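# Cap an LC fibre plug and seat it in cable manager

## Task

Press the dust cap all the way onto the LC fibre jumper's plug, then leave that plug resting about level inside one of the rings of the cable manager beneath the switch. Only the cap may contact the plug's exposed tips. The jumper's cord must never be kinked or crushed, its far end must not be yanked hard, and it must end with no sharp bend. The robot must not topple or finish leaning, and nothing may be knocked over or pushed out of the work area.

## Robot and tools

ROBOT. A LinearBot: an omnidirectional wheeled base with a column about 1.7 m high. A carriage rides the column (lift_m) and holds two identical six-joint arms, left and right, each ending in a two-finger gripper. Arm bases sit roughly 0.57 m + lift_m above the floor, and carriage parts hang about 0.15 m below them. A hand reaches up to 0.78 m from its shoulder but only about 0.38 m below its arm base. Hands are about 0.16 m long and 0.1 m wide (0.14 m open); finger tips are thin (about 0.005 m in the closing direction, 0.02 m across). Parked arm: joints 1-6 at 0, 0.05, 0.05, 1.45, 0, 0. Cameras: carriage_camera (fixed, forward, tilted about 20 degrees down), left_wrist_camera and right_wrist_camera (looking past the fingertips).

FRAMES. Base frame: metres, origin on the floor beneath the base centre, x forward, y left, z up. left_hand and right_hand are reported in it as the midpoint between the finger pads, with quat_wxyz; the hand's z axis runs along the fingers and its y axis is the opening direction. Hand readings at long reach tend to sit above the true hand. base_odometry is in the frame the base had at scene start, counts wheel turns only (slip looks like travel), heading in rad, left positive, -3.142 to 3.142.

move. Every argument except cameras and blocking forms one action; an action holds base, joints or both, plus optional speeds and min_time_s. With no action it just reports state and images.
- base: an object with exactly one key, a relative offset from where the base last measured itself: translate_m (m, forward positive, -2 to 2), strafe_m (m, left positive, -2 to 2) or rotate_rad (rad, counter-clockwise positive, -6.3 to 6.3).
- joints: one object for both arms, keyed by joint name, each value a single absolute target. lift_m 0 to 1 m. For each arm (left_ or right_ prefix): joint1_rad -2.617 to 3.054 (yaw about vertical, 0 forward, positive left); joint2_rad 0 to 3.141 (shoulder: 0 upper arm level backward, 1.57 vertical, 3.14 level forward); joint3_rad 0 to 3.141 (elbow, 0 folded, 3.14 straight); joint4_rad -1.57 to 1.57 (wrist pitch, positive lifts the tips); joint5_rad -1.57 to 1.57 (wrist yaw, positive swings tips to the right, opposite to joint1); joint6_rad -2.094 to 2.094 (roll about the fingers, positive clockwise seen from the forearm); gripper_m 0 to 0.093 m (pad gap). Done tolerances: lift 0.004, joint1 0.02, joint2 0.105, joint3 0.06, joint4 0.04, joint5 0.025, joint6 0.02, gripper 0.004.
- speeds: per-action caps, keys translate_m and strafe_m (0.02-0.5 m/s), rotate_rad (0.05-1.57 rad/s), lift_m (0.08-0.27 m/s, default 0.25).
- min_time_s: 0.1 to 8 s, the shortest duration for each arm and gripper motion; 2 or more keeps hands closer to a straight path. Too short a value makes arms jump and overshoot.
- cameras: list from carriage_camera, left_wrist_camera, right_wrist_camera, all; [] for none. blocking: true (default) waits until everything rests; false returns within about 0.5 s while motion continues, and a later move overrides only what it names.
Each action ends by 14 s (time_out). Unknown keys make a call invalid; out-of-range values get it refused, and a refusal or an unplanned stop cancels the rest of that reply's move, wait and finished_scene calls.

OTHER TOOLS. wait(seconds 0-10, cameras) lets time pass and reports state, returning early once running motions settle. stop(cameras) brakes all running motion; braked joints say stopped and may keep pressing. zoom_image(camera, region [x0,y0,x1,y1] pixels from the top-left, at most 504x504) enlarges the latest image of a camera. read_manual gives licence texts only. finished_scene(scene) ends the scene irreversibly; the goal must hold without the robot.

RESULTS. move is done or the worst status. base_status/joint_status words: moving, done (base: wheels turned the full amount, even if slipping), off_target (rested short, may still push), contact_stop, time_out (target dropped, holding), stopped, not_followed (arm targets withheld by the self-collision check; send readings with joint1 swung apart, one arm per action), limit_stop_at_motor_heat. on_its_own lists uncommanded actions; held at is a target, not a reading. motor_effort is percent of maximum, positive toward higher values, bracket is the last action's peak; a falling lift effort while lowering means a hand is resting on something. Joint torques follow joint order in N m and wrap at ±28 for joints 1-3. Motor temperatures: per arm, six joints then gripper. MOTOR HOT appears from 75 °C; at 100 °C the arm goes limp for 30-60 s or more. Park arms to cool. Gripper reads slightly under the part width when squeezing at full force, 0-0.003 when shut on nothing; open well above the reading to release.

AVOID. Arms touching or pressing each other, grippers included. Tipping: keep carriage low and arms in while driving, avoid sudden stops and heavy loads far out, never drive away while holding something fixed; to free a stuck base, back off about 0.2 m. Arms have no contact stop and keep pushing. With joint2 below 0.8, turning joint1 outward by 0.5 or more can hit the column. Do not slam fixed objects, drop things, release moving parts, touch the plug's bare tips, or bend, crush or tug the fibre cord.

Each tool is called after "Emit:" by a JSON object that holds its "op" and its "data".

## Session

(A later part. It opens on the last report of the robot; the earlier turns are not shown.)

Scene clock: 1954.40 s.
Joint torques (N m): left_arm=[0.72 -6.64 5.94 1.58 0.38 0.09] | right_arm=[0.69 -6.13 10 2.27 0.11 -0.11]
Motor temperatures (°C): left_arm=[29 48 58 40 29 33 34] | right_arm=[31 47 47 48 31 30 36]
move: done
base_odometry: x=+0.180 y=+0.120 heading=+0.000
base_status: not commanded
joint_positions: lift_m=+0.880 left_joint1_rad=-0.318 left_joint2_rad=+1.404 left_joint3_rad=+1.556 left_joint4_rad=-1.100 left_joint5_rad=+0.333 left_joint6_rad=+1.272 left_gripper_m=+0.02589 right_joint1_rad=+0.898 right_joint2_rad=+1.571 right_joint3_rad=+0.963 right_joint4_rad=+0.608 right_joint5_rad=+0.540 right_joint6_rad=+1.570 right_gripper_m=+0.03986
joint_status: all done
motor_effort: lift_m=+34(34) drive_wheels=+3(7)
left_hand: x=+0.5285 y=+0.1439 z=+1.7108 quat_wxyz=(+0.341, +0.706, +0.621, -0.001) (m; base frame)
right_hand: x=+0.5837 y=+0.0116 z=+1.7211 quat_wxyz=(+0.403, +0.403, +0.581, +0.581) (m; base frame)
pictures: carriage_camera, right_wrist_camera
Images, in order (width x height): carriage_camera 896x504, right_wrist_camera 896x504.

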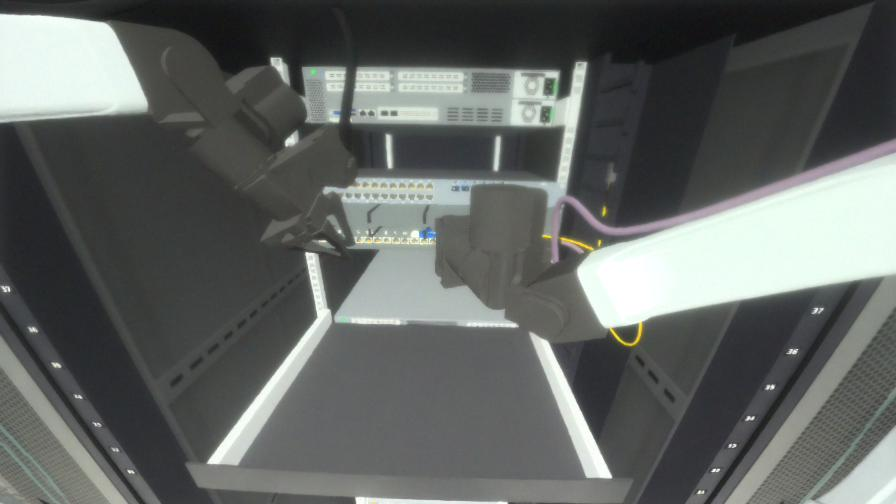

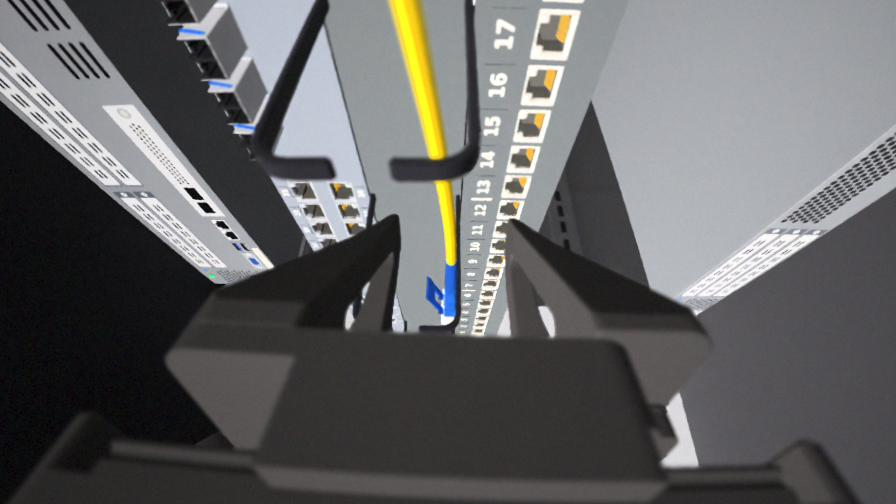

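Emit:
{"op": "move", "data": {"base": {"translate_m": -0.1}, "speeds": {"translate_m": 0.05}, "cameras": ["all"]}}

Emit:
{"op": "zoom_image", "data": {"camera": "carriage_camera", "region": [380, 180, 480, 250]}}

Emit:
{"op": "zoom_image", "data": {"camera": "right_wrist_camera", "region": [390, 40, 530, 180]}}

Scene clock: 1962.77 s.
Joint torques (N m): left_arm=[0.69 -6.05 5.97 1.54 0.37 0.08] | right_arm=[0.24 -6.68 9.84 2.29 0.1 -0.11]
Motor temperatures (°C): left_arm=[29 48 58 40 29 33 34] | right_arm=[31 46 48 48 31 30 35]
move: done
base_odometry: x=+0.080 y=+0.120 heading=+0.000
base_status: done
joint_positions: lift_m=+0.880 left_joint1_rad=-0.318 left_joint2_rad=+1.398 left_joint3_rad=+1.556 left_joint4_rad=-1.096 left_joint5_rad=+0.335 left_joint6_rad=+1.273 left_gripper_m=+0.02589 right_joint1_rad=+0.902 right_joint2_rad=+1.577 right_joint3_rad=+0.965 right_joint4_rad=+0.607 right_joint5_rad=+0.541 right_joint6_rad=+1.570 right_gripper_m=+0.03986
joint_status: not commanded
motor_effort: lift_m=+34(34) drive_wheels=-2(11)
left_hand: x=+0.5280 y=+0.1438 z=+1.7135 quat_wxyz=(+0.346, +0.705, +0.619, +0.000) (m; base frame)
right_hand: x=+0.5830 y=+0.0139 z=+1.7192 quat_wxyz=(+0.402, +0.402, +0.583, +0.580) (m; base frame)
pictures: carriage_camera, left_wrist_camera, right_wrist_camera
Images, in order (width x height): carriage_camera 896x504, left_wrist_camera 896x504, right_wrist_camera 896x504.

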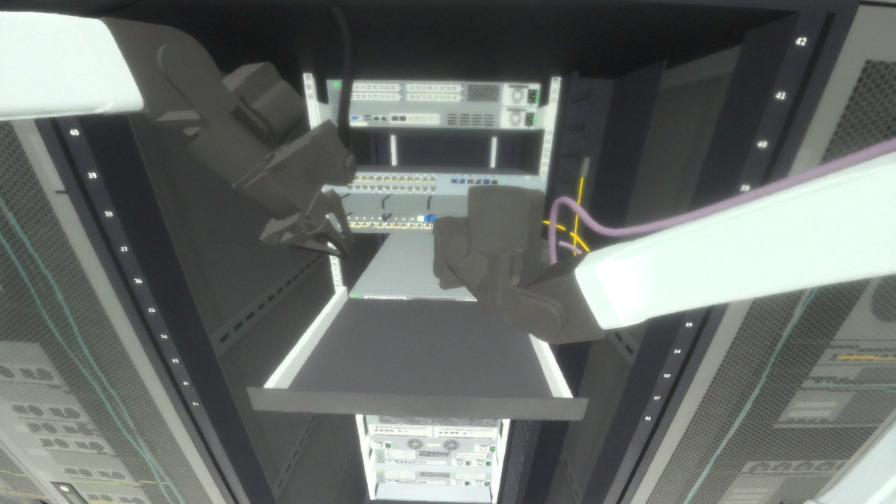

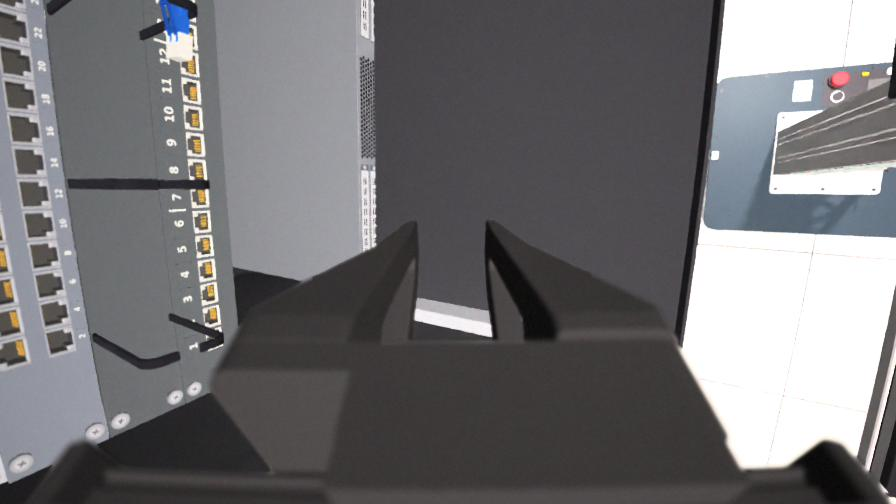

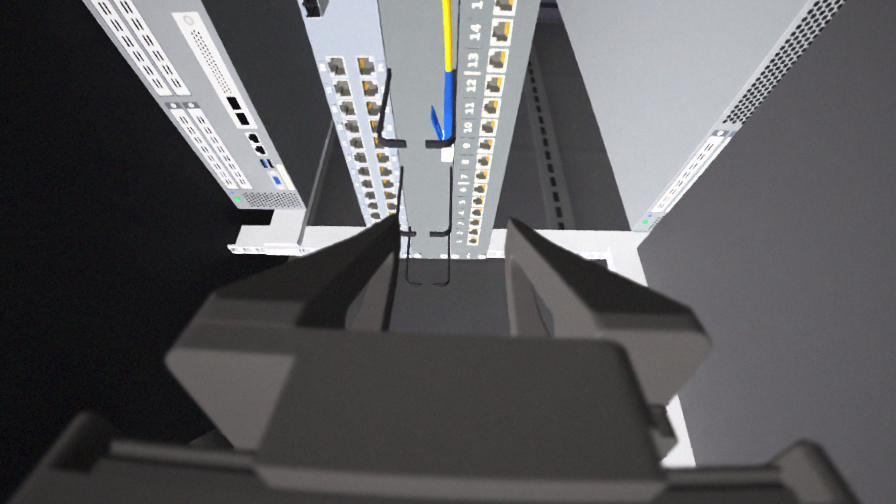

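Scaled by 5.040 from the camera's 896x504 image, which has a finer 1280x720 frame.

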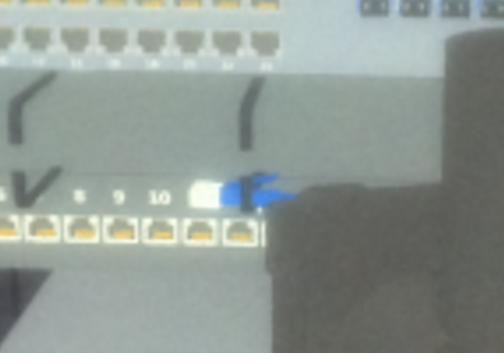

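Scaled by 3.600 from the camera's 896x504 image, which has a finer 1280x720 frame.

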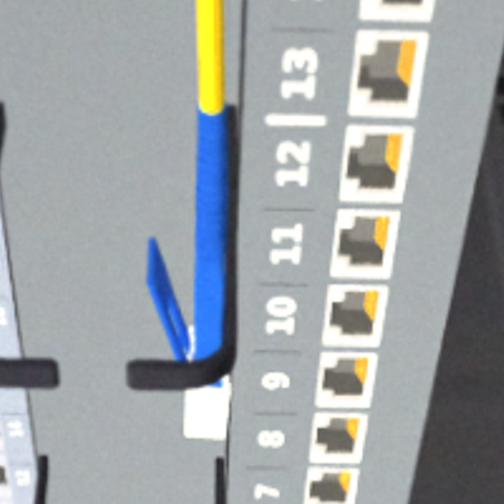

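Emit:
{"op": "zoom_image", "data": {"camera": "left_wrist_camera", "region": [130, 0, 230, 80]}}

Emit:
{"op": "zoom_image", "data": {"camera": "carriage_camera", "region": [405, 205, 455, 235]}}

Scaled by 5.040 from the camera's 896x504 image, which has a finer 1280x720 frame.

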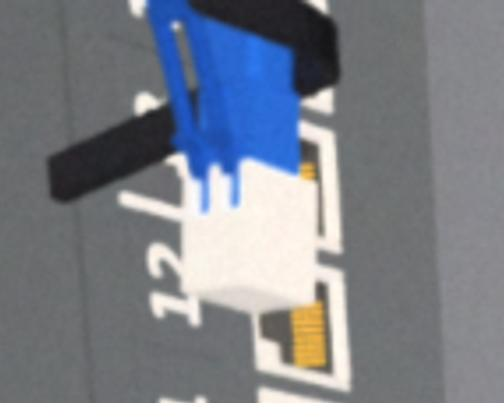

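Scaled by 10.080 from the camera's 896x504 image, which has a finer 1280x720 frame.

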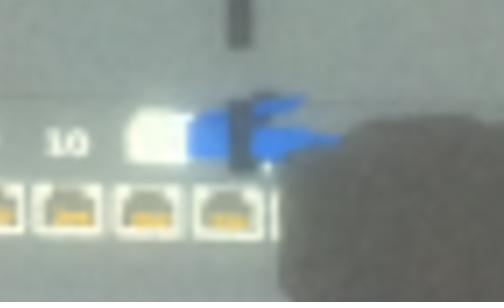

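Emit:
{"op": "finished_scene", "data": {"scene": 1}}

The scene is finished: the task was done.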